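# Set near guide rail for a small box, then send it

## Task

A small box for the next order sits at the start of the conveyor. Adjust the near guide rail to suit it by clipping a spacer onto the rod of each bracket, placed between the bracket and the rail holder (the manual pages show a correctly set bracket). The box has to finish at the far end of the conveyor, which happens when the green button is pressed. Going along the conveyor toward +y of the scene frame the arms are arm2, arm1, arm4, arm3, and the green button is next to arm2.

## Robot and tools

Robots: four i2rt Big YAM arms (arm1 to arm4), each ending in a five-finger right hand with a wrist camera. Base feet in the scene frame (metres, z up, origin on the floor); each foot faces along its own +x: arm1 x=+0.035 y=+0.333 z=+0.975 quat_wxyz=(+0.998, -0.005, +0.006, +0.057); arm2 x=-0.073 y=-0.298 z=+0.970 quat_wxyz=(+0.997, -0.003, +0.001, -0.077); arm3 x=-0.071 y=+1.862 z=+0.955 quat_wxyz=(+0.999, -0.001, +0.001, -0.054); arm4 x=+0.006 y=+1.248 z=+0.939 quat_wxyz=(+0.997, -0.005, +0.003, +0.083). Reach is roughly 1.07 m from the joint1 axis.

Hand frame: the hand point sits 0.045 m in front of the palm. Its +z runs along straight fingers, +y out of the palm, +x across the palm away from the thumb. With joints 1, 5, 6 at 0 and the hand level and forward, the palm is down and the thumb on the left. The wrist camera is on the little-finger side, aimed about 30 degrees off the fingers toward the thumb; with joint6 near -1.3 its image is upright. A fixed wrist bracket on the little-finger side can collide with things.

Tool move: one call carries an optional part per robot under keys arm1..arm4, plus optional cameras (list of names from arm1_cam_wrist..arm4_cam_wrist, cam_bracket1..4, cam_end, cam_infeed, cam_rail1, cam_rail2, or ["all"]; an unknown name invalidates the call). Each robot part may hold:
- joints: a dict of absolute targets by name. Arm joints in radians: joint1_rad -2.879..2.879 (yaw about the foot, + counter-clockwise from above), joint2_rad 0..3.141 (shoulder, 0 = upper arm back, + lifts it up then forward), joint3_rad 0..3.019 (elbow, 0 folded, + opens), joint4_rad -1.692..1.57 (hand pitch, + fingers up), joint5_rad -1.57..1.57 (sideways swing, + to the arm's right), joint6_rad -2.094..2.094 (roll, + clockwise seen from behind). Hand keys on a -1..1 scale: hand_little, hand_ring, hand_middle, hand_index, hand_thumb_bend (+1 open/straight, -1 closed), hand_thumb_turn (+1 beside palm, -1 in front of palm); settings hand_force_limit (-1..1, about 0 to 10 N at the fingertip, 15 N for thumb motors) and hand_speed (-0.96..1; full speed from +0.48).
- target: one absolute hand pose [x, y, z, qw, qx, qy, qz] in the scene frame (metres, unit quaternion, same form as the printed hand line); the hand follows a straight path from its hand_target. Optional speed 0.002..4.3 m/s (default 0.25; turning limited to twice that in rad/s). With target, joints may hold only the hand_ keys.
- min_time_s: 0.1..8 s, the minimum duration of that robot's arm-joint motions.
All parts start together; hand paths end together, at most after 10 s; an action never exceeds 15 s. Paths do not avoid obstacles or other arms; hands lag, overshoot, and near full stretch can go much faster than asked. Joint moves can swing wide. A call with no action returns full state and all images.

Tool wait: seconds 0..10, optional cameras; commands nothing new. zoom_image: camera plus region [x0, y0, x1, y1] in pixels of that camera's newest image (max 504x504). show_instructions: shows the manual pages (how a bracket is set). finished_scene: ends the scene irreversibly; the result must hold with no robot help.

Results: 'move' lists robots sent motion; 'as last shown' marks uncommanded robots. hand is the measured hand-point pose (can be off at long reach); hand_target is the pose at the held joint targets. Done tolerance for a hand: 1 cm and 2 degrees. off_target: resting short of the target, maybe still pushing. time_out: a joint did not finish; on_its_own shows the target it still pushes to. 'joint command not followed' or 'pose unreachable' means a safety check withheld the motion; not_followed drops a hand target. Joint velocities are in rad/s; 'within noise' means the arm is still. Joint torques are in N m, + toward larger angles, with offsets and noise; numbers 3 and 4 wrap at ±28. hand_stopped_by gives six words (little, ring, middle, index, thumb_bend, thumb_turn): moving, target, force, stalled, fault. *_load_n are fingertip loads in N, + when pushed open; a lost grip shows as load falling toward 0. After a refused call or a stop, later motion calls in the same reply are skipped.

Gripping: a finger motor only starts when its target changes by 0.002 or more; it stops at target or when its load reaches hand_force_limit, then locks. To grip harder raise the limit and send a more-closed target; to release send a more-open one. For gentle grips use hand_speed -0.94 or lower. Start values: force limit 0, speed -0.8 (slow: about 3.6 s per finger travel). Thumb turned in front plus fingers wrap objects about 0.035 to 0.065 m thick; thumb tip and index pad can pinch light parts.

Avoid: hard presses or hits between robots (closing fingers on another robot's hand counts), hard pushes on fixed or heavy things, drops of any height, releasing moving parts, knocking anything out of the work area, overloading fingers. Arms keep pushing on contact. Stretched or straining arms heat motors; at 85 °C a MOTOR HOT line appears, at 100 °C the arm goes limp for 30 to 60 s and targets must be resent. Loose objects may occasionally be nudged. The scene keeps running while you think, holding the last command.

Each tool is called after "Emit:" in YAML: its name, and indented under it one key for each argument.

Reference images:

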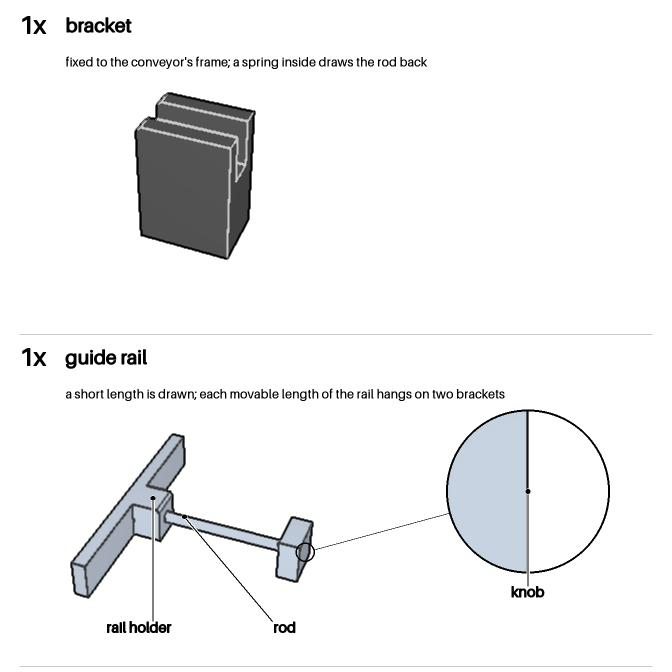

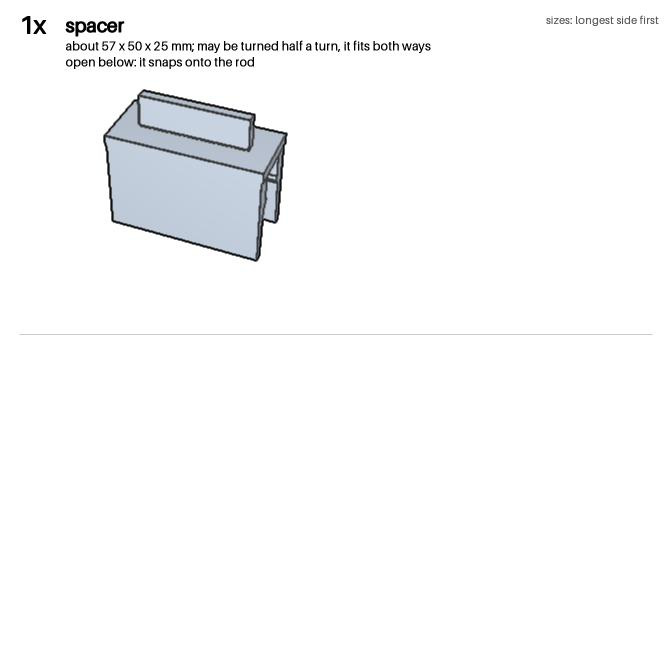

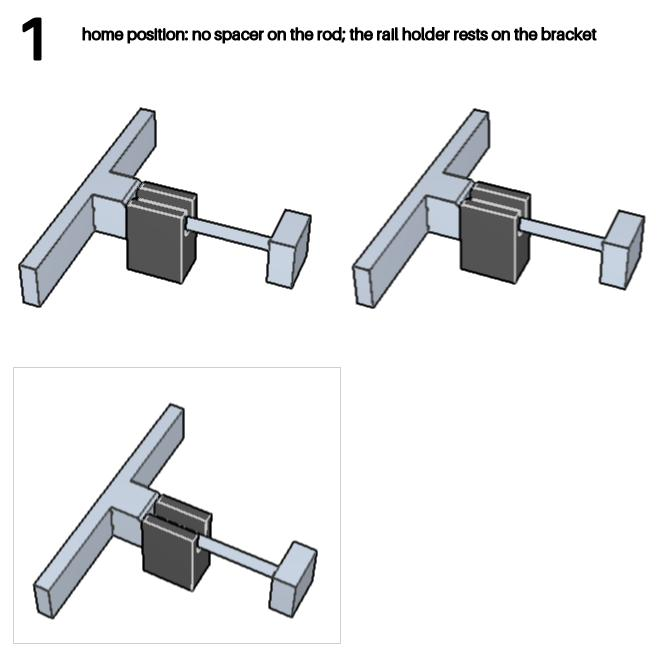

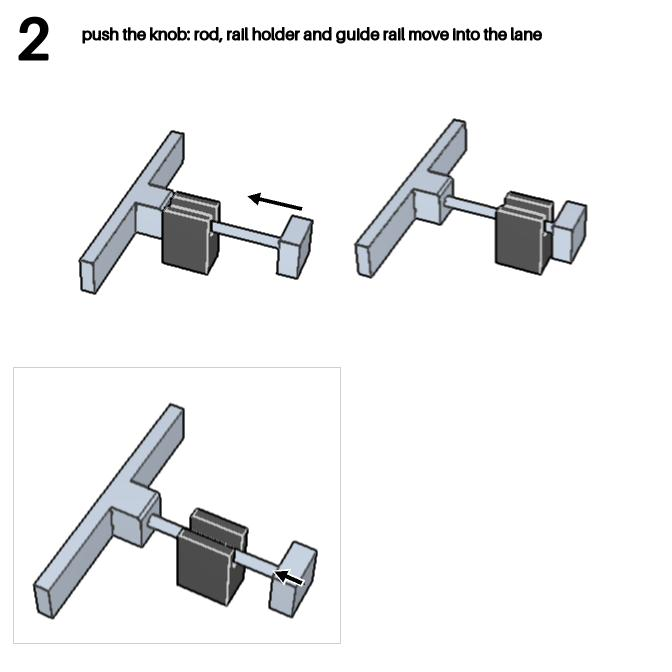

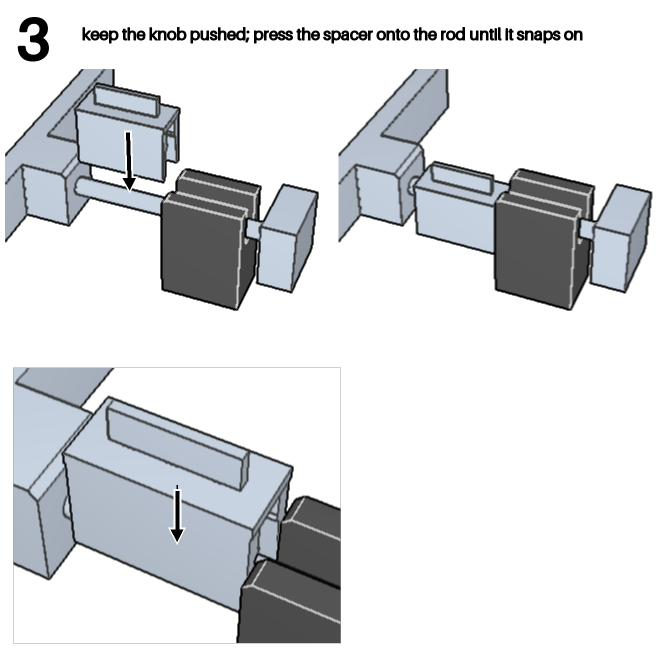

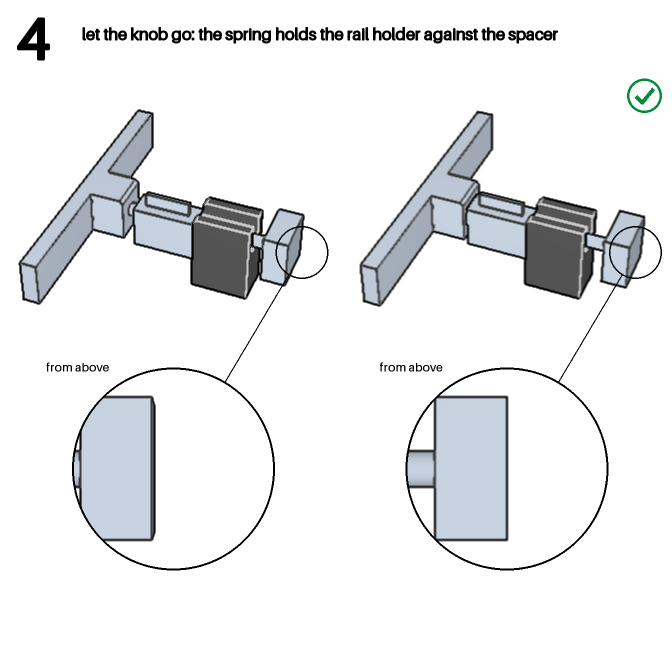

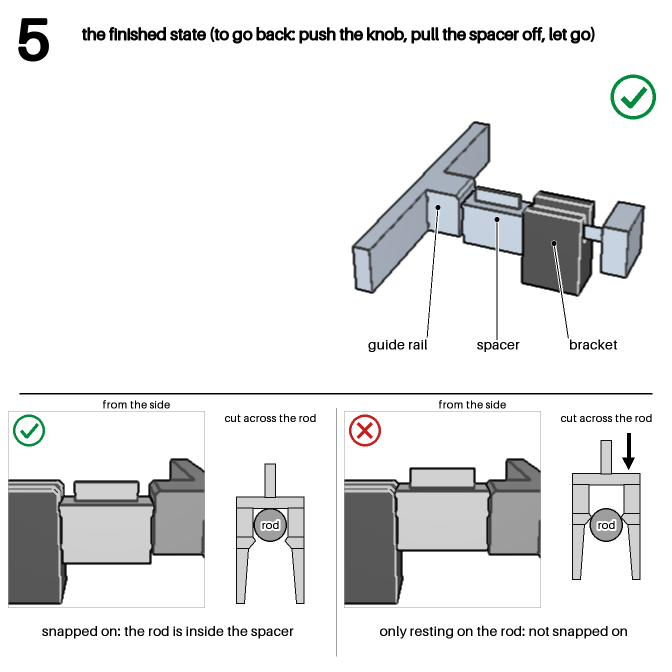

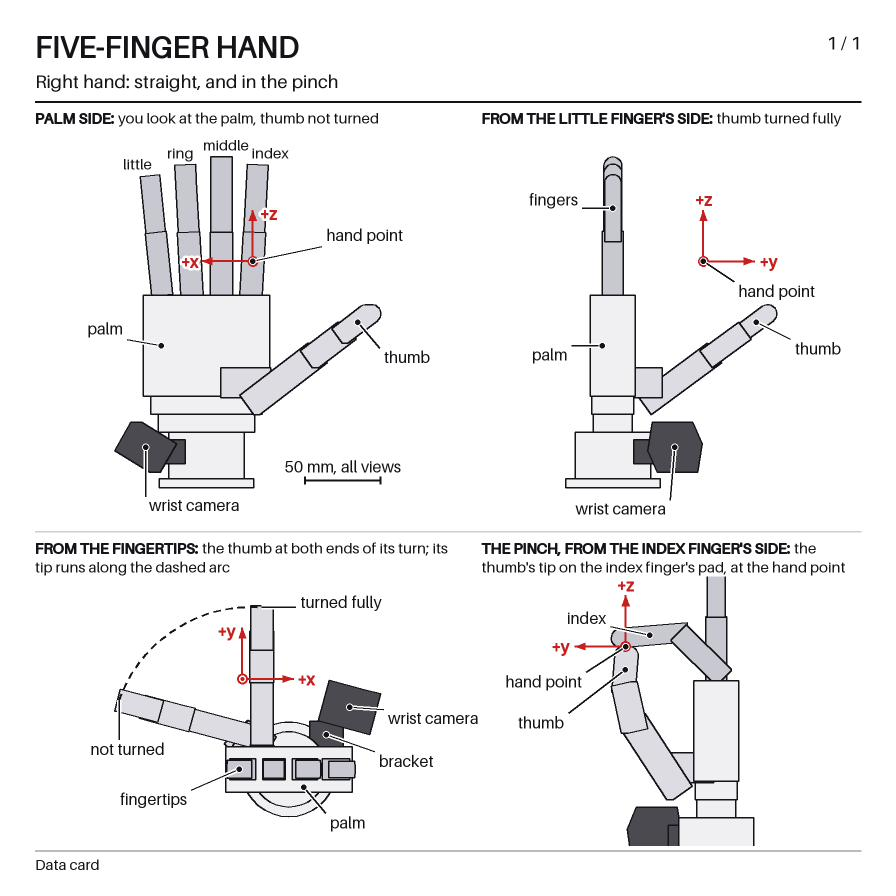

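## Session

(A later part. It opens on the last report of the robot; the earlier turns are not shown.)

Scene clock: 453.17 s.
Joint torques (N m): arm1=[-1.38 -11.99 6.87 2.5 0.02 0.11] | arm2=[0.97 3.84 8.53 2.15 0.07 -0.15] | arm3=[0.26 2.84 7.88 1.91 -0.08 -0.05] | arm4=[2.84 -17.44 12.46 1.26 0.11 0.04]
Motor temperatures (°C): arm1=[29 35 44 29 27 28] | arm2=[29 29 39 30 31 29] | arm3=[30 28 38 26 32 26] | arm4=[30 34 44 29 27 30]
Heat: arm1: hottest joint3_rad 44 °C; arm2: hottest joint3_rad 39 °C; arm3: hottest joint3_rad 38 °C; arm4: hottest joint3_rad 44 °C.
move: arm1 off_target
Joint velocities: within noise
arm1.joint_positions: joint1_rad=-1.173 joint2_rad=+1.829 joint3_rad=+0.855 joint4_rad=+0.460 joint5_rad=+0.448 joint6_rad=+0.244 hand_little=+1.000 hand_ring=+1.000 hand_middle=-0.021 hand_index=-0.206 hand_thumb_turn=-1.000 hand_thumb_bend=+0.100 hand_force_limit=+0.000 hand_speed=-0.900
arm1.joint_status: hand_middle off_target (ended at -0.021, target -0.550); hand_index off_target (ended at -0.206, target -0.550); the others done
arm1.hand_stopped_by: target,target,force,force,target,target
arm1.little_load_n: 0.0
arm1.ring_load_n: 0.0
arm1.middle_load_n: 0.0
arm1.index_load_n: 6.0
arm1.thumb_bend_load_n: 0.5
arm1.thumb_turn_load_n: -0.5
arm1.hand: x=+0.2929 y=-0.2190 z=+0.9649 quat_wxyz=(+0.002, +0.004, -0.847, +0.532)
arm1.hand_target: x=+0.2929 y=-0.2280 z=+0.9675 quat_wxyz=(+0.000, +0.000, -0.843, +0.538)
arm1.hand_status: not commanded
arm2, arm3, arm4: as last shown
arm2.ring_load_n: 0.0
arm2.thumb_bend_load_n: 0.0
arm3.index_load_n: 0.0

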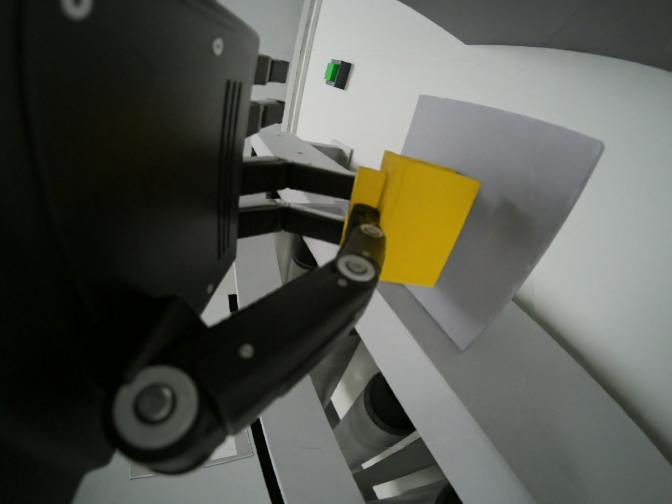

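Emit:
move:
  arm1: {"joints": {"hand_index": 0.1, "hand_middle": 0.1, "hand_speed": -0.85}}

Emit:
move:
  arm1: {"target": [0.285, -0.215, 1.025, 0, 0, 0.8434, -0.5373], "speed": 0.1}

Emit:
move:
  arm1: {"target": [0.293, -0.2285, 0.973, 0, 0, 0.8434, -0.5373], "speed": 0.1}
  cameras: ["arm1_cam_wrist", "cam_infeed"]

Emit:
zoom_image:
  camera: "arm1_cam_wrist"
  region: [300, 130, 500, 290]

Scene clock: 461.10 s.
Joint torques (N m): arm1=[-1.38 -11.99 6.79 2.74 0.08 0.09] | arm2=[0.97 3.84 8.5 2.17 0.07 -0.15] | arm3=[0.26 2.84 7.88 1.91 -0.08 -0.05] | arm4=[2.84 -17.44 12.46 1.22 0.11 0.04]
Motor temperatures (°C): arm1=[29 35 44 29 27 28] | arm2=[29 29 39 30 31 29] | arm3=[30 28 38 26 31 26] | arm4=[30 34 44 29 27 30]
Heat: arm1: hottest joint3_rad 44 °C; arm2: hottest joint3_rad 39 °C; arm3: hottest joint3_rad 38 °C; arm4: hottest joint3_rad 44 °C.
move: arm1 done
Joint velocities: within noise
arm1.joint_positions: joint1_rad=-1.173 joint2_rad=+1.831 joint3_rad=+0.853 joint4_rad=+0.460 joint5_rad=+0.448 joint6_rad=+0.244 hand_little=+1.000 hand_ring=+1.000 hand_middle=+0.100 hand_index=+0.100 hand_thumb_turn=-1.000 hand_thumb_bend=+0.100 hand_force_limit=+0.000 hand_speed=-0.850
arm1.joint_status: all done
arm1.hand_stopped_by: target,target,target,target,target,target
arm1.little_load_n: 0.0
arm1.ring_load_n: 0.0
arm1.middle_load_n: 0.0
arm1.index_load_n: 0.0
arm1.thumb_bend_load_n: 0.0
arm1.thumb_turn_load_n: 0.0
arm1.hand: x=+0.2924 y=-0.2182 z=+0.9634 quat_wxyz=(+0.003, +0.005, -0.848, +0.531)
arm1.hand_target: x=+0.2924 y=-0.2272 z=+0.9659 quat_wxyz=(+0.000, +0.000, -0.844, +0.537)
arm1.hand_status: not commanded
arm2, arm3, arm4: as last shown
arm3.middle_load_n: -0.5
arm4.thumb_turn_load_n: 0.5
pictures: none

Scene clock: 462.33 s.
Joint torques (N m): arm1=[-1.49 -11.87 7.01 1.39 0.02 0.08] | arm2=[0.85 3.84 8.5 2.17 0.07 -0.14] | arm3=[0.26 2.84 7.87 1.92 -0.08 -0.05] | arm4=[2.96 -17.61 12.48 1.28 0.11 0.04]
Motor temperatures (°C): arm1=[29 35 44 29 27 28] | arm2=[29 29 39 30 31 29] | arm3=[30 28 38 26 31 26] | arm4=[30 34 44 29 27 30]
Heat: arm1: hottest joint3_rad 44 °C; arm2: hottest joint3_rad 39 °C; arm3: hottest joint3_rad 38 °C; arm4: hottest joint3_rad 44 °C.
move: arm1 done
Joint velocities: within noise
arm1.joint_positions: joint1_rad=-1.173 joint2_rad=+1.682 joint3_rad=+0.853 joint4_rad=+0.340 joint5_rad=+0.445 joint6_rad=+0.244 hand_little=+1.000 hand_ring=+1.000 hand_middle=+0.100 hand_index=+0.100 hand_thumb_turn=-1.000 hand_thumb_bend=+0.100 hand_force_limit=+0.000 hand_speed=-0.850
arm1.joint_status: not commanded
arm1.hand_stopped_by: target,target,target,target,target,target
arm1.little_load_n: 0.0
arm1.ring_load_n: 0.0
arm1.middle_load_n: 0.0
arm1.index_load_n: 0.0
arm1.thumb_bend_load_n: 0.0
arm1.thumb_turn_load_n: 0.0
arm1.hand: x=+0.2919 y=-0.2140 z=+1.0249 quat_wxyz=(-0.004, +0.002, -0.841, +0.541)
arm1.hand_target: x=+0.2856 y=-0.2159 z=+1.0247 quat_wxyz=(+0.000, +0.000, -0.843, +0.538)
arm1.hand_status: done (0.007 m and 0.8 deg from the pose sent, 0.062 m and 1.1 deg at the start)
arm2, arm3, arm4: as last shown
arm3.middle_load_n: 0.0
pictures: none

Scene clock: 463.53 s.
Joint torques (N m): arm1=[-1.61 -11.58 7.02 2.97 0.16 0.13] | arm2=[0.91 3.78 8.51 2.18 0.06 -0.15] | arm3=[0.26 2.84 7.88 1.91 -0.08 -0.05] | arm4=[2.9 -17.61 12.45 1.25 0.11 0.04]
Motor temperatures (°C): arm1=[29 35 44 29 27 28] | arm2=[29 29 39 30 31 29] | arm3=[30 28 38 26 31 26] | arm4=[30 34 44 29 27 30]
Heat: arm1: hottest joint3_rad 44 °C; arm2: hottest joint3_rad 39 °C; arm3: hottest joint3_rad 38 °C; arm4: hottest joint3_rad 44 °C.
move: arm1 off_target
Joint velocities: within noise
arm1.joint_positions: joint1_rad=-1.173 joint2_rad=+1.814 joint3_rad=+0.853 joint4_rad=+0.432 joint5_rad=+0.445 joint6_rad=+0.244 hand_little=+1.000 hand_ring=+1.000 hand_middle=+0.100 hand_index=+0.100 hand_thumb_turn=-1.000 hand_thumb_bend=+0.100 hand_force_limit=+0.000 hand_speed=-0.850
arm1.joint_status: not commanded
arm1.hand_stopped_by: target,target,target,target,target,target
arm1.little_load_n: 0.0
arm1.ring_load_n: 0.0
arm1.middle_load_n: 0.0
arm1.index_load_n: 0.0
arm1.thumb_bend_load_n: 0.0
arm1.thumb_turn_load_n: 0.0
arm1.hand: x=+0.2918 y=-0.2158 z=+0.9674 quat_wxyz=(+0.004, +0.007, -0.850, +0.526)
arm1.hand_target: x=+0.2926 y=-0.2275 z=+0.9735 quat_wxyz=(+0.000, +0.000, -0.843, +0.537)
arm1.hand_status: off_target (0.014 m and 1.7 deg from the pose sent, 0.054 m and 0.8 deg at the start)
arm2, arm3: as last shown
arm4.joint_positions: joint1_rad=-1.422 joint2_rad=+2.262 joint3_rad=+1.406 joint4_rad=+0.898 joint5_rad=+0.369 joint6_rad=-1.567 hand_little=-0.950 hand_ring=-0.950 hand_middle=-0.950 hand_index=-0.950 hand_thumb_turn=-0.950 hand_thumb_bend=+1.000 hand_force_limit=+0.000 hand_speed=+0.000
arm4.joint_status: not commanded
arm4.hand_stopped_by: target,target,target,target,target,target
arm4.little_load_n: 0.0
arm4.ring_load_n: 0.0
arm4.middle_load_n: 0.0
arm4.index_load_n: 0.0
arm4.thumb_bend_load_n: 0.0
arm4.thumb_turn_load_n: 0.5
arm4.hand: x=+0.1343 y=+0.4485 z=+1.0168 quat_wxyz=(+0.522, +0.470, -0.504, +0.502)
arm4.hand_target: x=+0.1582 y=+0.4405 z=+1.0195 quat_wxyz=(+0.518, +0.468, -0.496, +0.516)
arm4.hand_status: not commanded

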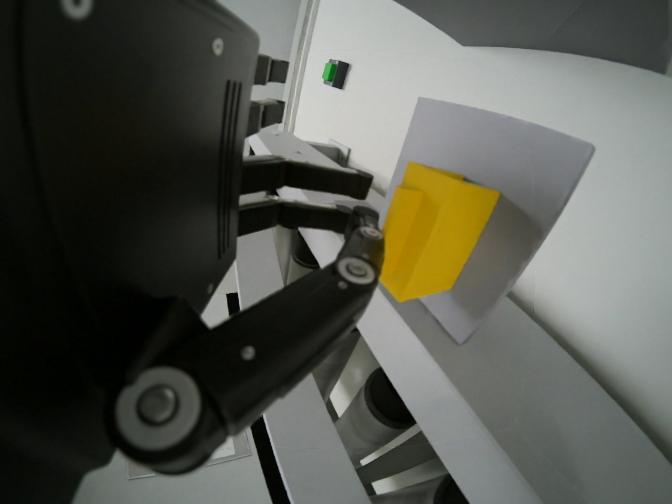

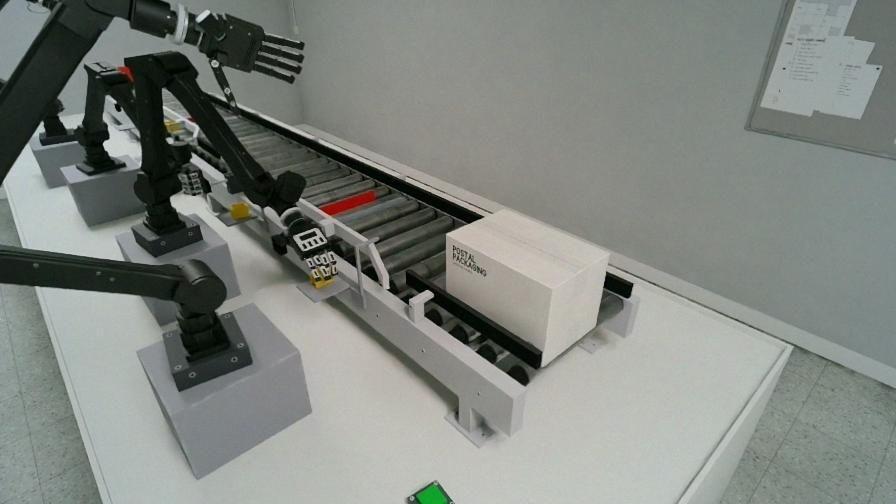

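Scaled by 2.520 from the camera's image (finer frame: 960x720).

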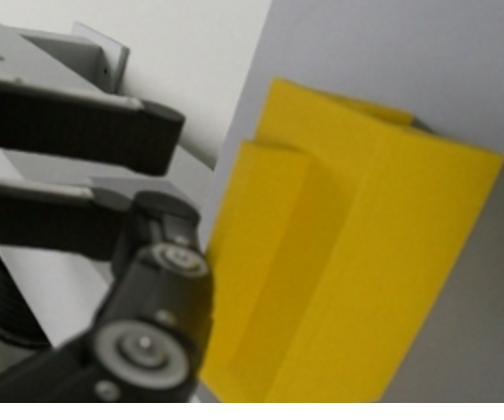

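Emit:
move:
  arm1: {"target": [0.285, -0.192, 1.03, 0, 0, 0.8434, -0.5373], "speed": 0.15}

Emit:
move:
  arm1: {"target": [0.293, -0.212, 0.975, 0, 0, 0.8434, -0.5373], "speed": 0.1}
  cameras: ["arm1_cam_wrist", "cam_infeed"]

Emit:
zoom_image:
  camera: "arm1_cam_wrist"
  region: [300, 130, 500, 290]

Scene clock: 473.23 s.
Joint torques (N m): arm1=[0.32 -10.87 6.24 1.32 0.27 0.25] | arm2=[0.97 3.78 8.5 2.15 0.07 -0.15] | arm3=[0.21 2.84 7.88 1.89 -0.08 -0.05] | arm4=[2.9 -17.61 12.45 1.26 0.11 0.03]
Motor temperatures (°C): arm1=[29 35 43 29 27 28] | arm2=[29 29 39 30 31 29] | arm3=[30 28 38 26 31 26] | arm4=[30 34 44 29 27 30]
Heat: arm1: hottest joint3_rad 43 °C; arm2: hottest joint3_rad 39 °C; arm3: hottest joint3_rad 38 °C; arm4: hottest joint3_rad 44 °C.
move: arm1 off_target
Joint velocities: within noise
arm1.joint_positions: joint1_rad=-1.173 joint2_rad=+1.617 joint3_rad=+0.810 joint4_rad=+0.331 joint5_rad=+0.461 joint6_rad=+0.244 hand_little=+1.000 hand_ring=+1.000 hand_middle=+0.100 hand_index=+0.100 hand_thumb_turn=-1.000 hand_thumb_bend=+0.100 hand_force_limit=+0.000 hand_speed=-0.850
arm1.joint_status: not commanded
arm1.hand_stopped_by: target,target,target,target,target,target
arm1.little_load_n: 0.0
arm1.ring_load_n: 0.5
arm1.middle_load_n: 0.0
arm1.index_load_n: 0.0
arm1.thumb_bend_load_n: 0.0
arm1.thumb_turn_load_n: 0.0
arm1.hand: x=+0.2814 y=-0.2009 z=+1.0397 quat_wxyz=(-0.001, -0.004, -0.837, +0.547)
arm1.hand_target: x=+0.2849 y=-0.1926 z=+1.0295 quat_wxyz=(+0.000, +0.000, -0.844, +0.537)
arm1.hand_status: off_target (0.014 m and 1.4 deg from the pose sent, 0.067 m and 1.7 deg at the start)
arm2, arm3, arm4: as last shown
pictures: none

Scene clock: 474.40 s.
Joint torques (N m): arm1=[-0.26 -11.34 7.05 3.15 0.12 0.22] | arm2=[0.97 3.84 8.5 2.17 0.07 -0.15] | arm3=[0.21 2.84 7.87 1.91 -0.08 -0.06] | arm4=[2.9 -17.61 12.46 1.28 0.11 0.03]
Motor temperatures (°C): arm1=[29 35 43 29 27 28] | arm2=[29 29 39 30 31 29] | arm3=[30 28 38 26 31 26] | arm4=[30 34 44 29 27 30]
Heat: arm1: hottest joint3_rad 43 °C; arm2: hottest joint3_rad 39 °C; arm3: hottest joint3_rad 38 °C; arm4: hottest joint3_rad 44 °C.
move: arm1 off_target
Joint velocities: within noise
arm1.joint_positions: joint1_rad=-1.173 joint2_rad=+1.780 joint3_rad=+0.812 joint4_rad=+0.440 joint5_rad=+0.461 joint6_rad=+0.244 hand_little=+1.000 hand_ring=+1.000 hand_middle=+0.100 hand_index=+0.100 hand_thumb_turn=-1.000 hand_thumb_bend=+0.100 hand_force_limit=+0.000 hand_speed=-0.850
arm1.joint_status: not commanded
arm1.hand_stopped_by: target,target,target,target,target,target
arm1.little_load_n: 0.0
arm1.ring_load_n: 0.0
arm1.middle_load_n: 0.0
arm1.index_load_n: 0.0
arm1.thumb_bend_load_n: 0.0
arm1.thumb_turn_load_n: 0.0
arm1.hand: x=+0.2820 y=-0.2042 z=+0.9712 quat_wxyz=(+0.010, +0.003, -0.849, +0.528)
arm1.hand_target: x=+0.2929 y=-0.2115 z=+0.9769 quat_wxyz=(-0.001, +0.000, -0.843, +0.538)
arm1.hand_status: off_target (0.014 m and 1.7 deg from the pose sent, 0.067 m and 1.4 deg at the start)
arm2, arm3, arm4: as last shown
arm2.little_load_n: 0.5
arm4.little_load_n: -0.5
arm4.thumb_turn_load_n: 0.0

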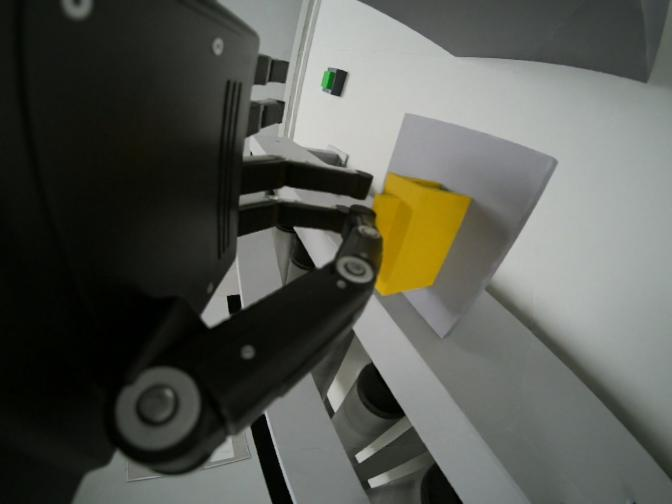

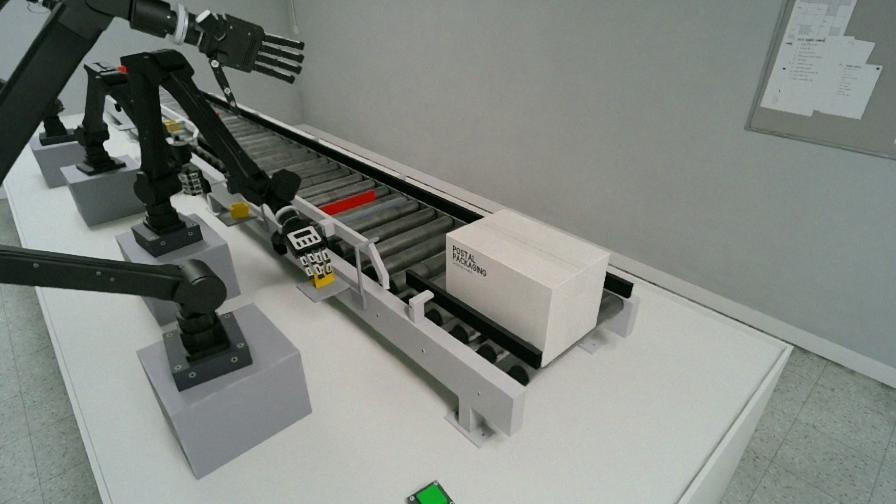

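Scaled by 2.520 from the camera's image (finer frame: 960x720).

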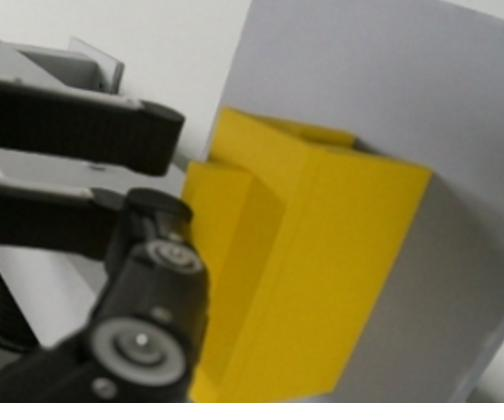

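Emit:
move:
  arm1: {"target": [0.305, -0.175, 1.03, 0, 0, 0.8434, -0.5373], "speed": 0.15}

Emit:
move:
  arm1: {"target": [0.298, -0.202, 0.974, 0, 0, 0.8434, -0.5373], "speed": 0.1}
  cameras: ["arm1_cam_wrist", "cam_infeed"]

Emit:
zoom_image:
  camera: "arm1_cam_wrist"
  region: [300, 130, 500, 290]

Scene clock: 484.37 s.
Joint torques (N m): arm1=[-0.26 -10.93 6.32 1.4 0.24 0.25] | arm2=[0.91 3.84 8.49 2.17 0.07 -0.15] | arm3=[0.26 2.84 7.88 1.91 -0.07 -0.05] | arm4=[3.02 -17.49 12.45 1.28 0.11 0.03]
Motor temperatures (°C): arm1=[29 35 44 29 27 28] | arm2=[29 29 39 30 30 29] | arm3=[30 28 38 26 31 26] | arm4=[30 34 45 29 27 30]
Heat: arm1: hottest joint3_rad 44 °C; arm2: hottest joint3_rad 39 °C; arm3: hottest joint3_rad 38 °C; arm4: hottest joint3_rad 45 °C.
move: arm1 off_target
Joint velocities: within noise
arm1.joint_positions: joint1_rad=-1.107 joint2_rad=+1.605 joint3_rad=+0.800 joint4_rad=+0.315 joint5_rad=+0.513 joint6_rad=+0.275 hand_little=+1.000 hand_ring=+1.000 hand_middle=+0.100 hand_index=+0.100 hand_thumb_turn=-1.000 hand_thumb_bend=+0.100 hand_force_limit=+0.000 hand_speed=-0.850
arm1.joint_status: not commanded
arm1.hand_stopped_by: target,target,target,target,target,target
arm1.little_load_n: -0.5
arm1.ring_load_n: 0.0
arm1.middle_load_n: 0.0
arm1.index_load_n: 0.0
arm1.thumb_bend_load_n: 0.0
arm1.thumb_turn_load_n: 0.5
arm1.hand: x=+0.3046 y=-0.1820 z=+1.0399 quat_wxyz=(-0.003, -0.001, -0.837, +0.547)
arm1.hand_target: x=+0.3044 y=-0.1752 z=+1.0294 quat_wxyz=(+0.001, +0.001, -0.843, +0.537)
arm1.hand_status: off_target (0.012 m and 1.4 deg from the pose sent, 0.070 m and 1.7 deg at the start)
arm2.joint_positions: joint1_rad=+0.146 joint2_rad=+0.560 joint3_rad=+1.336 joint4_rad=-1.211 joint5_rad=+0.058 joint6_rad=-1.149 hand_little=+1.000 hand_ring=+1.000 hand_middle=+1.000 hand_index=+1.000 hand_thumb_turn=+1.000 hand_thumb_bend=+1.000 hand_force_limit=+0.000 hand_speed=-0.800
arm2.joint_status: not commanded
arm2.hand_stopped_by: target,target,target,target,target,target
arm2.little_load_n: 0.0
arm2.ring_load_n: 0.0
arm2.middle_load_n: 0.0
arm2.index_load_n: 0.0
arm2.thumb_bend_load_n: 0.0
arm2.thumb_turn_load_n: 0.0
arm2.hand: x=+0.1562 y=-0.3514 z=+1.4671 quat_wxyz=(-0.084, +0.821, -0.194, +0.530)
arm2.hand_target: x=+0.1552 y=-0.3513 z=+1.4789 quat_wxyz=(-0.086, +0.814, -0.192, +0.541)
arm2.hand_status: not commanded
arm3.joint_positions: joint1_rad=-0.183 joint2_rad=+0.625 joint3_rad=+1.366 joint4_rad=-1.295 joint5_rad=-0.032 joint6_rad=-1.281 hand_little=+1.000 hand_ring=+1.000 hand_middle=+1.000 hand_index=+1.000 hand_thumb_turn=+1.000 hand_thumb_bend=+1.000 hand_force_limit=+0.000 hand_speed=-0.800
arm3.joint_status: not commanded
arm3.hand_stopped_by: target,target,target,target,target,target
arm3.little_load_n: 0.0
arm3.ring_load_n: 0.0
arm3.middle_load_n: 0.0
arm3.index_load_n: 0.0
arm3.thumb_bend_load_n: 0.0
arm3.thumb_turn_load_n: 0.0
arm3.hand: x=+0.1496 y=+1.7528 z=+1.4379 quat_wxyz=(-0.013, +0.840, -0.242, +0.485)
arm3.hand_target: x=+0.1488 y=+1.7531 z=+1.4458 quat_wxyz=(-0.013, +0.836, -0.241, +0.494)
arm3.hand_status: not commanded
arm4: as last shown
arm4.little_load_n: 0.0
arm4.thumb_turn_load_n: 0.5
pictures: none

Scene clock: 485.63 s.
Joint torques (N m): arm1=[-1.08 -11.28 6.58 3.08 0.01 0.01] | arm2=[0.97 3.78 8.5 2.17 0.07 -0.15] | arm3=[0.26 2.84 7.87 1.91 -0.07 -0.05] | arm4=[2.9 -17.55 12.45 1.26 0.1 0.04]
Motor temperatures (°C): arm1=[29 35 44 29 27 28] | arm2=[29 29 39 30 30 29] | arm3=[30 28 38 26 31 26] | arm4=[30 34 45 29 27 30]
Heat: arm1: hottest joint3_rad 44 °C; arm2: hottest joint3_rad 39 °C; arm3: hottest joint3_rad 38 °C; arm4: hottest joint3_rad 45 °C.
move: arm1 done
Joint velocities: within noise
arm1.joint_positions: joint1_rad=-1.133 joint2_rad=+1.772 joint3_rad=+0.801 joint4_rad=+0.441 joint5_rad=+0.482 joint6_rad=+0.275 hand_little=+1.000 hand_ring=+1.000 hand_middle=+0.100 hand_index=+0.100 hand_thumb_turn=-1.000 hand_thumb_bend=+0.100 hand_force_limit=+0.000 hand_speed=-0.850
arm1.joint_status: not commanded
arm1.hand_stopped_by: target,target,target,target,target,target
arm1.little_load_n: 0.0
arm1.ring_load_n: -0.5
arm1.middle_load_n: 0.0
arm1.index_load_n: 0.0
arm1.thumb_bend_load_n: 0.0
arm1.thumb_turn_load_n: 0.0
arm1.hand: x=+0.2989 y=-0.1923 z=+0.9723 quat_wxyz=(+0.001, +0.001, -0.848, +0.530)
arm1.hand_target: x=+0.2978 y=-0.2015 z=+0.9745 quat_wxyz=(+0.000, -0.001, -0.843, +0.537)
arm1.hand_status: done (0.010 m and 1.0 deg from the pose sent, 0.069 m and 1.4 deg at the start)
arm2, arm3, arm4: as last shown
arm4.thumb_bend_load_n: 0.5
arm4.thumb_turn_load_n: 0.0

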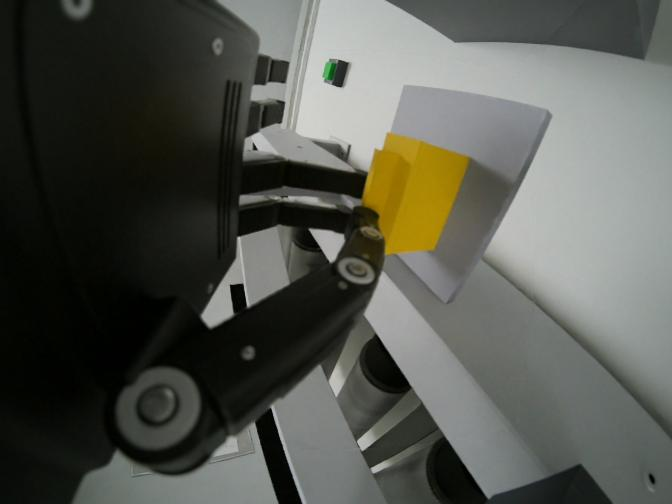

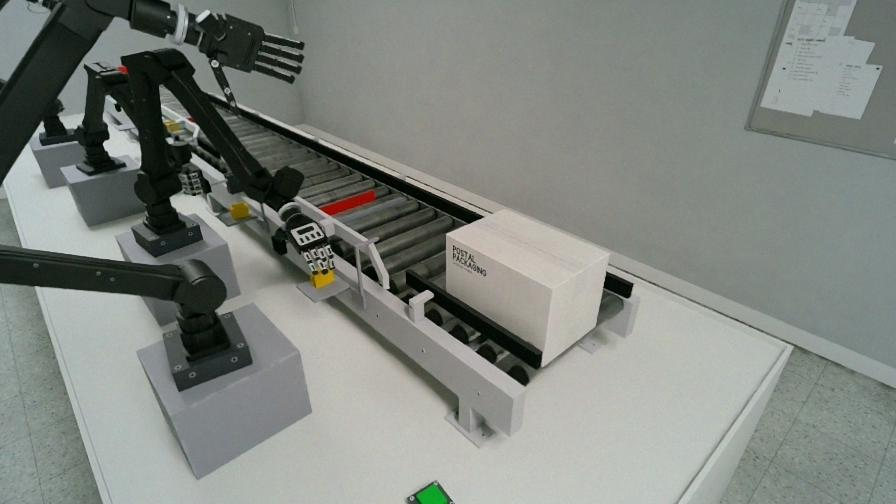

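Scaled by 2.520 from the camera's image (finer frame: 960x720).

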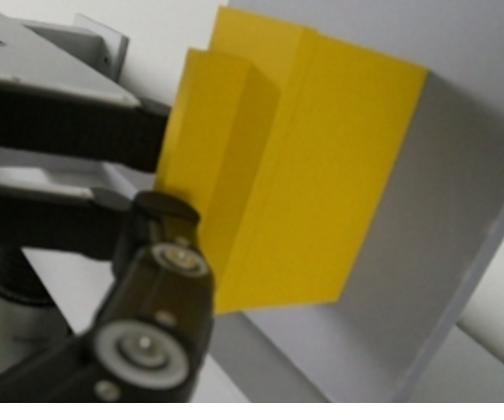

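Emit:
move:
  arm1: {"target": [0.286, -0.185, 1.03, 0, 0, 0.8434, -0.5373], "speed": 0.15}

Emit:
move:
  arm1: {"target": [0.290, -0.202, 0.9685, 0, 0, 0.8434, -0.5373], "speed": 0.1}
  cameras: ["arm1_cam_wrist", "cam_infeed"]

Emit:
zoom_image:
  camera: "arm1_cam_wrist"
  region: [300, 130, 500, 290]

Scene clock: 490.83 s.
Joint torques (N m): arm1=[-1.61 -10.58 6.24 1.44 0.05 0.02] | arm2=[0.97 3.78 8.5 2.18 0.07 -0.15] | arm3=[0.21 2.9 7.88 1.91 -0.08 -0.05] | arm4=[2.78 -17.55 12.46 1.28 0.11 0.04]
Motor temperatures (°C): arm1=[29 35 44 29 27 28] | arm2=[29 29 39 30 30 29] | arm3=[30 28 38 26 31 26] | arm4=[30 34 45 29 27 30]
Heat: arm1: hottest joint3_rad 44 °C; arm2: hottest joint3_rad 39 °C; arm3: hottest joint3_rad 38 °C; arm4: hottest joint3_rad 45 °C.
move: arm1 off_target
Joint velocities: within noise
arm1.joint_positions: joint1_rad=-1.134 joint2_rad=+1.604 joint3_rad=+0.795 joint4_rad=+0.331 joint5_rad=+0.476 joint6_rad=+0.272 hand_little=+1.000 hand_ring=+1.000 hand_middle=+0.100 hand_index=+0.100 hand_thumb_turn=-1.000 hand_thumb_bend=+0.100 hand_force_limit=+0.000 hand_speed=-0.850
arm1.joint_status: not commanded
arm1.hand_stopped_by: target,target,target,target,target,target
arm1.little_load_n: 0.0
arm1.ring_load_n: 0.0
arm1.middle_load_n: 0.0
arm1.index_load_n: 0.0
arm1.thumb_bend_load_n: 0.0
arm1.thumb_turn_load_n: 0.0
arm1.hand: x=+0.2974 y=-0.1874 z=+1.0410 quat_wxyz=(-0.012, -0.003, -0.836, +0.548)
arm1.hand_target: x=+0.2869 y=-0.1851 z=+1.0299 quat_wxyz=(+0.000, +0.000, -0.844, +0.537)
arm1.hand_status: off_target (0.016 m and 2.0 deg from the pose sent, 0.060 m and 1.0 deg at the start)
arm2, arm3, arm4: as last shown
arm4.thumb_bend_load_n: 0.0
pictures: none

Scene clock: 492.13 s.
Joint torques (N m): arm1=[-1.73 -11.28 5.91 3.22 0.06 -0.02] | arm2=[0.97 3.84 8.47 2.18 0.07 -0.15] | arm3=[0.26 2.84 7.87 1.91 -0.08 -0.05] | arm4=[2.84 -17.55 12.46 1.29 0.11 0.03]
Motor temperatures (°C): arm1=[29 35 44 29 27 28] | arm2=[29 29 39 30 30 29] | arm3=[30 28 38 26 31 26] | arm4=[30 34 45 29 27 30]
Heat: arm1: hottest joint3_rad 44 °C; arm2: hottest joint3_rad 39 °C; arm3: hottest joint3_rad 38 °C; arm4: hottest joint3_rad 45 °C.
move: arm1 done
Joint velocities: within noise
arm1.joint_positions: joint1_rad=-1.145 joint2_rad=+1.779 joint3_rad=+0.795 joint4_rad=+0.467 joint5_rad=+0.468 joint6_rad=+0.267 hand_little=+1.000 hand_ring=+1.000 hand_middle=+0.100 hand_index=+0.100 hand_thumb_turn=-1.000 hand_thumb_bend=+0.100 hand_force_limit=+0.000 hand_speed=-0.850
arm1.joint_status: not commanded
arm1.hand_stopped_by: target,target,target,target,target,target
arm1.little_load_n: 0.0
arm1.ring_load_n: 0.0
arm1.middle_load_n: 0.0
arm1.index_load_n: 0.0
arm1.thumb_bend_load_n: 0.0
arm1.thumb_turn_load_n: 0.0
arm1.hand: x=+0.2950 y=-0.1952 z=+0.9712 quat_wxyz=(-0.003, +0.001, -0.846, +0.533)
arm1.hand_target: x=+0.2895 y=-0.2011 z=+0.9694 quat_wxyz=(+0.000, -0.001, -0.843, +0.537)
arm1.hand_status: done (0.009 m and 0.6 deg from the pose sent, 0.074 m and 2.0 deg at the start)
arm2, arm3, arm4: as last shown
arm4.thumb_turn_load_n: 0.5

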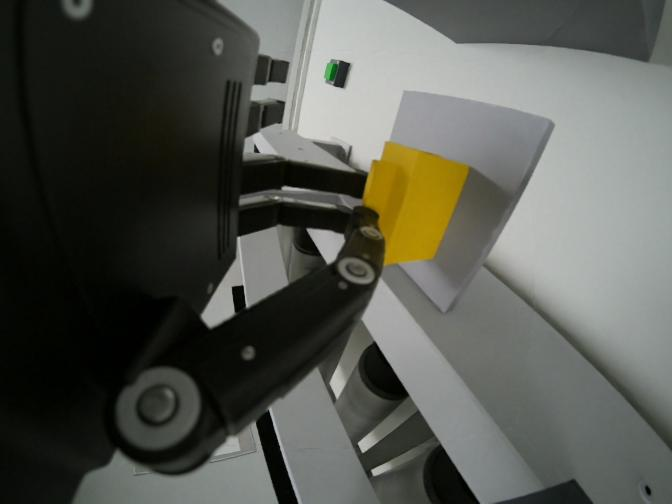

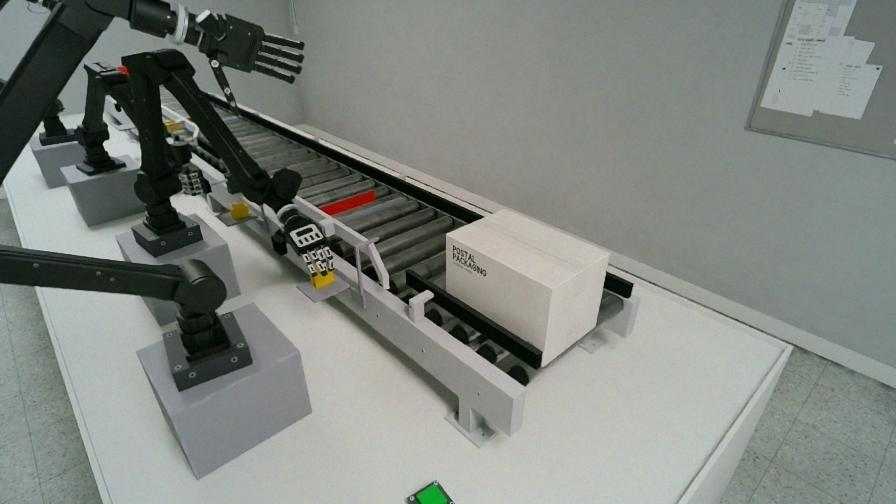

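Scaled by 2.520 from the camera's image (finer frame: 960x720).

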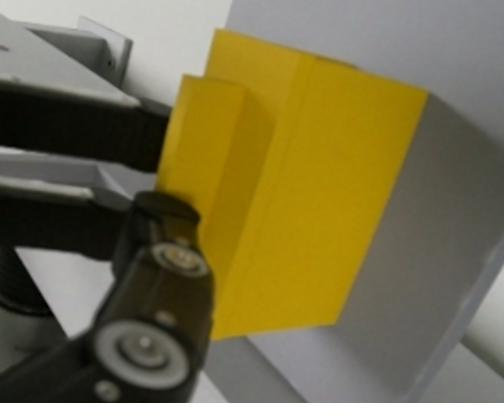

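Emit:
move:
  arm1: {"target": [0.286, -0.202, 0.958, 0, 0, 0.8434, -0.5373], "speed": 0.05}
  cameras: ["arm1_cam_wrist"]

Emit:
zoom_image:
  camera: "arm1_cam_wrist"
  region: [300, 130, 500, 290]

Scene clock: 499.20 s.
Joint torques (N m): arm1=[-1.55 -10.4 5.12 3.15 0.04 0.01] | arm2=[0.91 3.72 8.53 2.18 0.07 -0.15] | arm3=[0.26 2.84 7.88 1.91 -0.07 -0.05] | arm4=[2.78 -17.44 12.48 1.29 0.11 0.05]
Motor temperatures (°C): arm1=[29 35 44 29 27 28] | arm2=[29 29 39 30 30 29] | arm3=[30 28 38 26 31 26] | arm4=[30 34 45 29 27 30]
Heat: arm1: hottest joint3_rad 44 °C; arm2: hottest joint3_rad 39 °C; arm3: hottest joint3_rad 38 °C; arm4: hottest joint3_rad 45 °C.
move: arm1 off_target
Joint velocities: within noise
arm1.joint_positions: joint1_rad=-1.151 joint2_rad=+1.795 joint3_rad=+0.795 joint4_rad=+0.502 joint5_rad=+0.462 joint6_rad=+0.263 hand_little=+1.000 hand_ring=+1.000 hand_middle=+0.100 hand_index=+0.100 hand_thumb_turn=-1.000 hand_thumb_bend=+0.100 hand_force_limit=+0.000 hand_speed=-0.850
arm1.joint_status: not commanded
arm1.hand_stopped_by: target,target,target,target,target,target
arm1.little_load_n: 0.0
arm1.ring_load_n: 0.0
arm1.middle_load_n: 0.0
arm1.index_load_n: 0.0
arm1.thumb_bend_load_n: 0.0
arm1.thumb_turn_load_n: 0.0
arm1.hand: x=+0.2945 y=-0.1996 z=+0.9689 quat_wxyz=(-0.006, +0.000, -0.842, +0.539)
arm1.hand_target: x=+0.2861 y=-0.2013 z=+0.9581 quat_wxyz=(+0.000, +0.000, -0.844, +0.537)
arm1.hand_status: off_target (0.014 m and 0.8 deg from the pose sent, 0.017 m and 0.6 deg at the start)
arm2, arm3, arm4: as last shown
arm4.thumb_turn_load_n: 0.0

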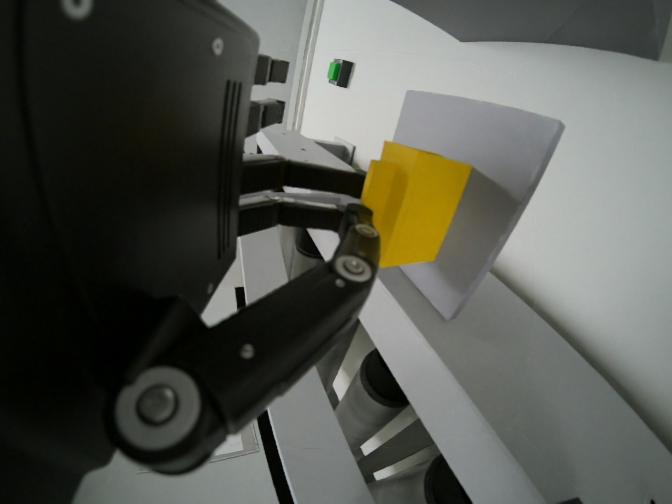

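Scaled by 2.520 from the camera's image (finer frame: 960x720).

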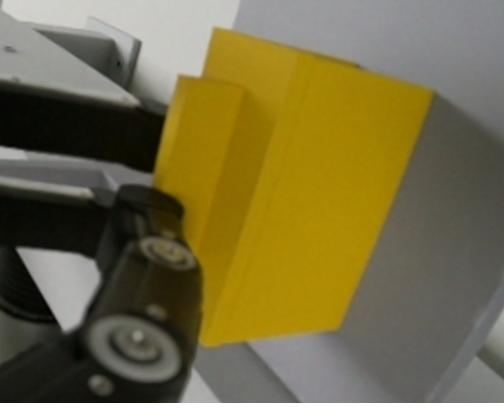

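Emit:
move:
  arm1: {"target": [0.280, -0.178, 1.03, 0, 0, 0.8434, -0.5373], "speed": 0.15}

Emit:
move:
  arm1: {"target": [0.284, -0.197, 0.963, 0, 0, 0.8434, -0.5373], "speed": 0.1}
  cameras: ["arm1_cam_wrist"]

Emit:
zoom_image:
  camera: "arm1_cam_wrist"
  region: [300, 130, 500, 290]

Scene clock: 504.03 s.
Joint torques (N m): arm1=[-0.5 -9.99 6.27 1.25 0.26 0.07] | arm2=[0.85 3.78 8.5 2.15 0.07 -0.15] | arm3=[0.21 2.84 7.87 1.91 -0.08 -0.05] | arm4=[2.9 -17.55 12.48 1.22 0.11 0.04]
Motor temperatures (°C): arm1=[29 35 43 29 27 28] | arm2=[29 29 39 30 30 29] | arm3=[30 28 38 26 31 26] | arm4=[30 34 45 29 27 30]
Heat: arm1: hottest joint3_rad 43 °C; arm2: hottest joint3_rad 39 °C; arm3: hottest joint3_rad 38 °C; arm4: hottest joint3_rad 45 °C.
move: arm1 off_target
Joint velocities: within noise
arm1.joint_positions: joint1_rad=-1.151 joint2_rad=+1.584 joint3_rad=+0.767 joint4_rad=+0.340 joint5_rad=+0.467 joint6_rad=+0.263 hand_little=+1.000 hand_ring=+1.000 hand_middle=+0.100 hand_index=+0.100 hand_thumb_turn=-1.000 hand_thumb_bend=+0.100 hand_force_limit=+0.000 hand_speed=-0.850
arm1.joint_status: not commanded
arm1.hand_stopped_by: target,target,target,target,target,target
arm1.little_load_n: 0.0
arm1.ring_load_n: 0.0
arm1.middle_load_n: -0.5
arm1.index_load_n: 0.0
arm1.thumb_bend_load_n: 0.0
arm1.thumb_turn_load_n: 0.0
arm1.hand: x=+0.2850 y=-0.1830 z=+1.0404 quat_wxyz=(-0.009, -0.004, -0.837, +0.548)
arm1.hand_target: x=+0.2801 y=-0.1785 z=+1.0297 quat_wxyz=(+0.000, +0.000, -0.843, +0.537)
arm1.hand_status: off_target (0.013 m and 1.8 deg from the pose sent, 0.066 m and 0.8 deg at the start)
arm2, arm3: as last shown
arm4.joint_positions: joint1_rad=-1.422 joint2_rad=+2.262 joint3_rad=+1.406 joint4_rad=+0.898 joint5_rad=+0.369 joint6_rad=-1.567 hand_little=-0.950 hand_ring=-0.950 hand_middle=-0.950 hand_index=-0.950 hand_thumb_turn=-0.950 hand_thumb_bend=+1.000 hand_force_limit=+0.000 hand_speed=+0.000
arm4.joint_status: not commanded
arm4.hand_stopped_by: target,target,target,target,target,target
arm4.little_load_n: 0.0
arm4.ring_load_n: 0.0
arm4.middle_load_n: 0.0
arm4.index_load_n: 0.0
arm4.thumb_bend_load_n: 0.0
arm4.thumb_turn_load_n: 0.0
arm4.hand: x=+0.1343 y=+0.4485 z=+1.0168 quat_wxyz=(+0.522, +0.470, -0.504, +0.502)
arm4.hand_target: x=+0.1582 y=+0.4405 z=+1.0195 quat_wxyz=(+0.518, +0.468, -0.496, +0.516)
arm4.hand_status: not commanded
pictures: none

Scene clock: 505.27 s.
Joint torques (N m): arm1=[-1.79 -10.17 5.97 2.81 0.08 0] | arm2=[0.91 3.78 8.5 2.15 0.07 -0.15] | arm3=[0.21 2.9 7.87 1.91 -0.08 -0.06] | arm4=[2.78 -17.38 12.49 1.26 0.1 0.04]
Motor temperatures (°C): arm1=[29 35 43 29 27 28] | arm2=[29 29 39 30 30 29] | arm3=[30 28 38 26 31 26] | arm4=[30 34 45 29 27 30]
Heat: arm1: hottest joint3_rad 43 °C; arm2: hottest joint3_rad 39 °C; arm3: hottest joint3_rad 38 °C; arm4: hottest joint3_rad 45 °C.
move: arm1 off_target
Joint velocities: within noise
arm1.joint_positions: joint1_rad=-1.153 joint2_rad=+1.771 joint3_rad=+0.767 joint4_rad=+0.498 joint5_rad=+0.462 joint6_rad=+0.263 hand_little=+1.000 hand_ring=+1.000 hand_middle=+0.100 hand_index=+0.100 hand_thumb_turn=-1.000 hand_thumb_bend=+0.100 hand_force_limit=+0.000 hand_speed=-0.850
arm1.joint_status: not commanded
arm1.hand_stopped_by: target,target,target,target,target,target
arm1.little_load_n: 0.0
arm1.ring_load_n: 0.0
arm1.middle_load_n: 0.0
arm1.index_load_n: 0.0
arm1.thumb_bend_load_n: 0.0
arm1.thumb_turn_load_n: 0.0
arm1.hand: x=+0.2881 y=-0.1905 z=+0.9702 quat_wxyz=(-0.004, +0.000, -0.844, +0.537)
arm1.hand_target: x=+0.2830 y=-0.1960 z=+0.9638 quat_wxyz=(+0.000, -0.001, -0.843, +0.537)
arm1.hand_status: off_target (0.011 m and 0.5 deg from the pose sent, 0.079 m and 1.8 deg at the start)
arm2, arm3, arm4: as last shown
arm3.thumb_bend_load_n: 0.5

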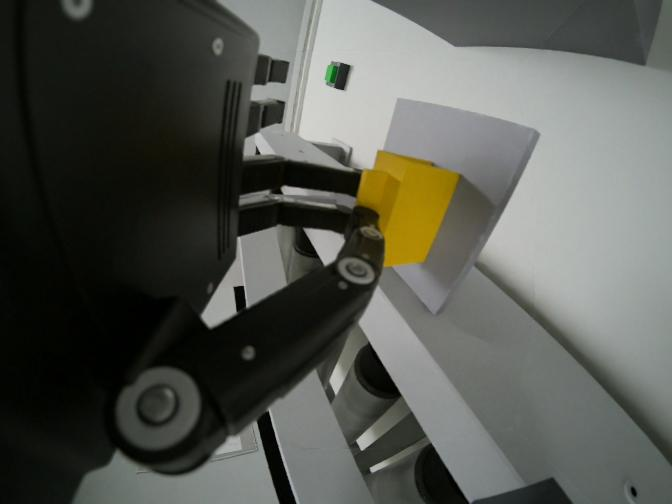

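Scaled by 2.520 from the camera's image (finer frame: 960x720).

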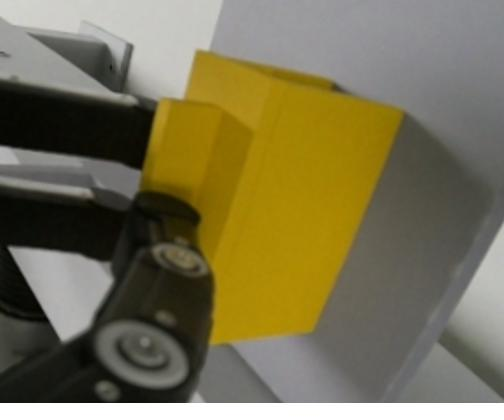

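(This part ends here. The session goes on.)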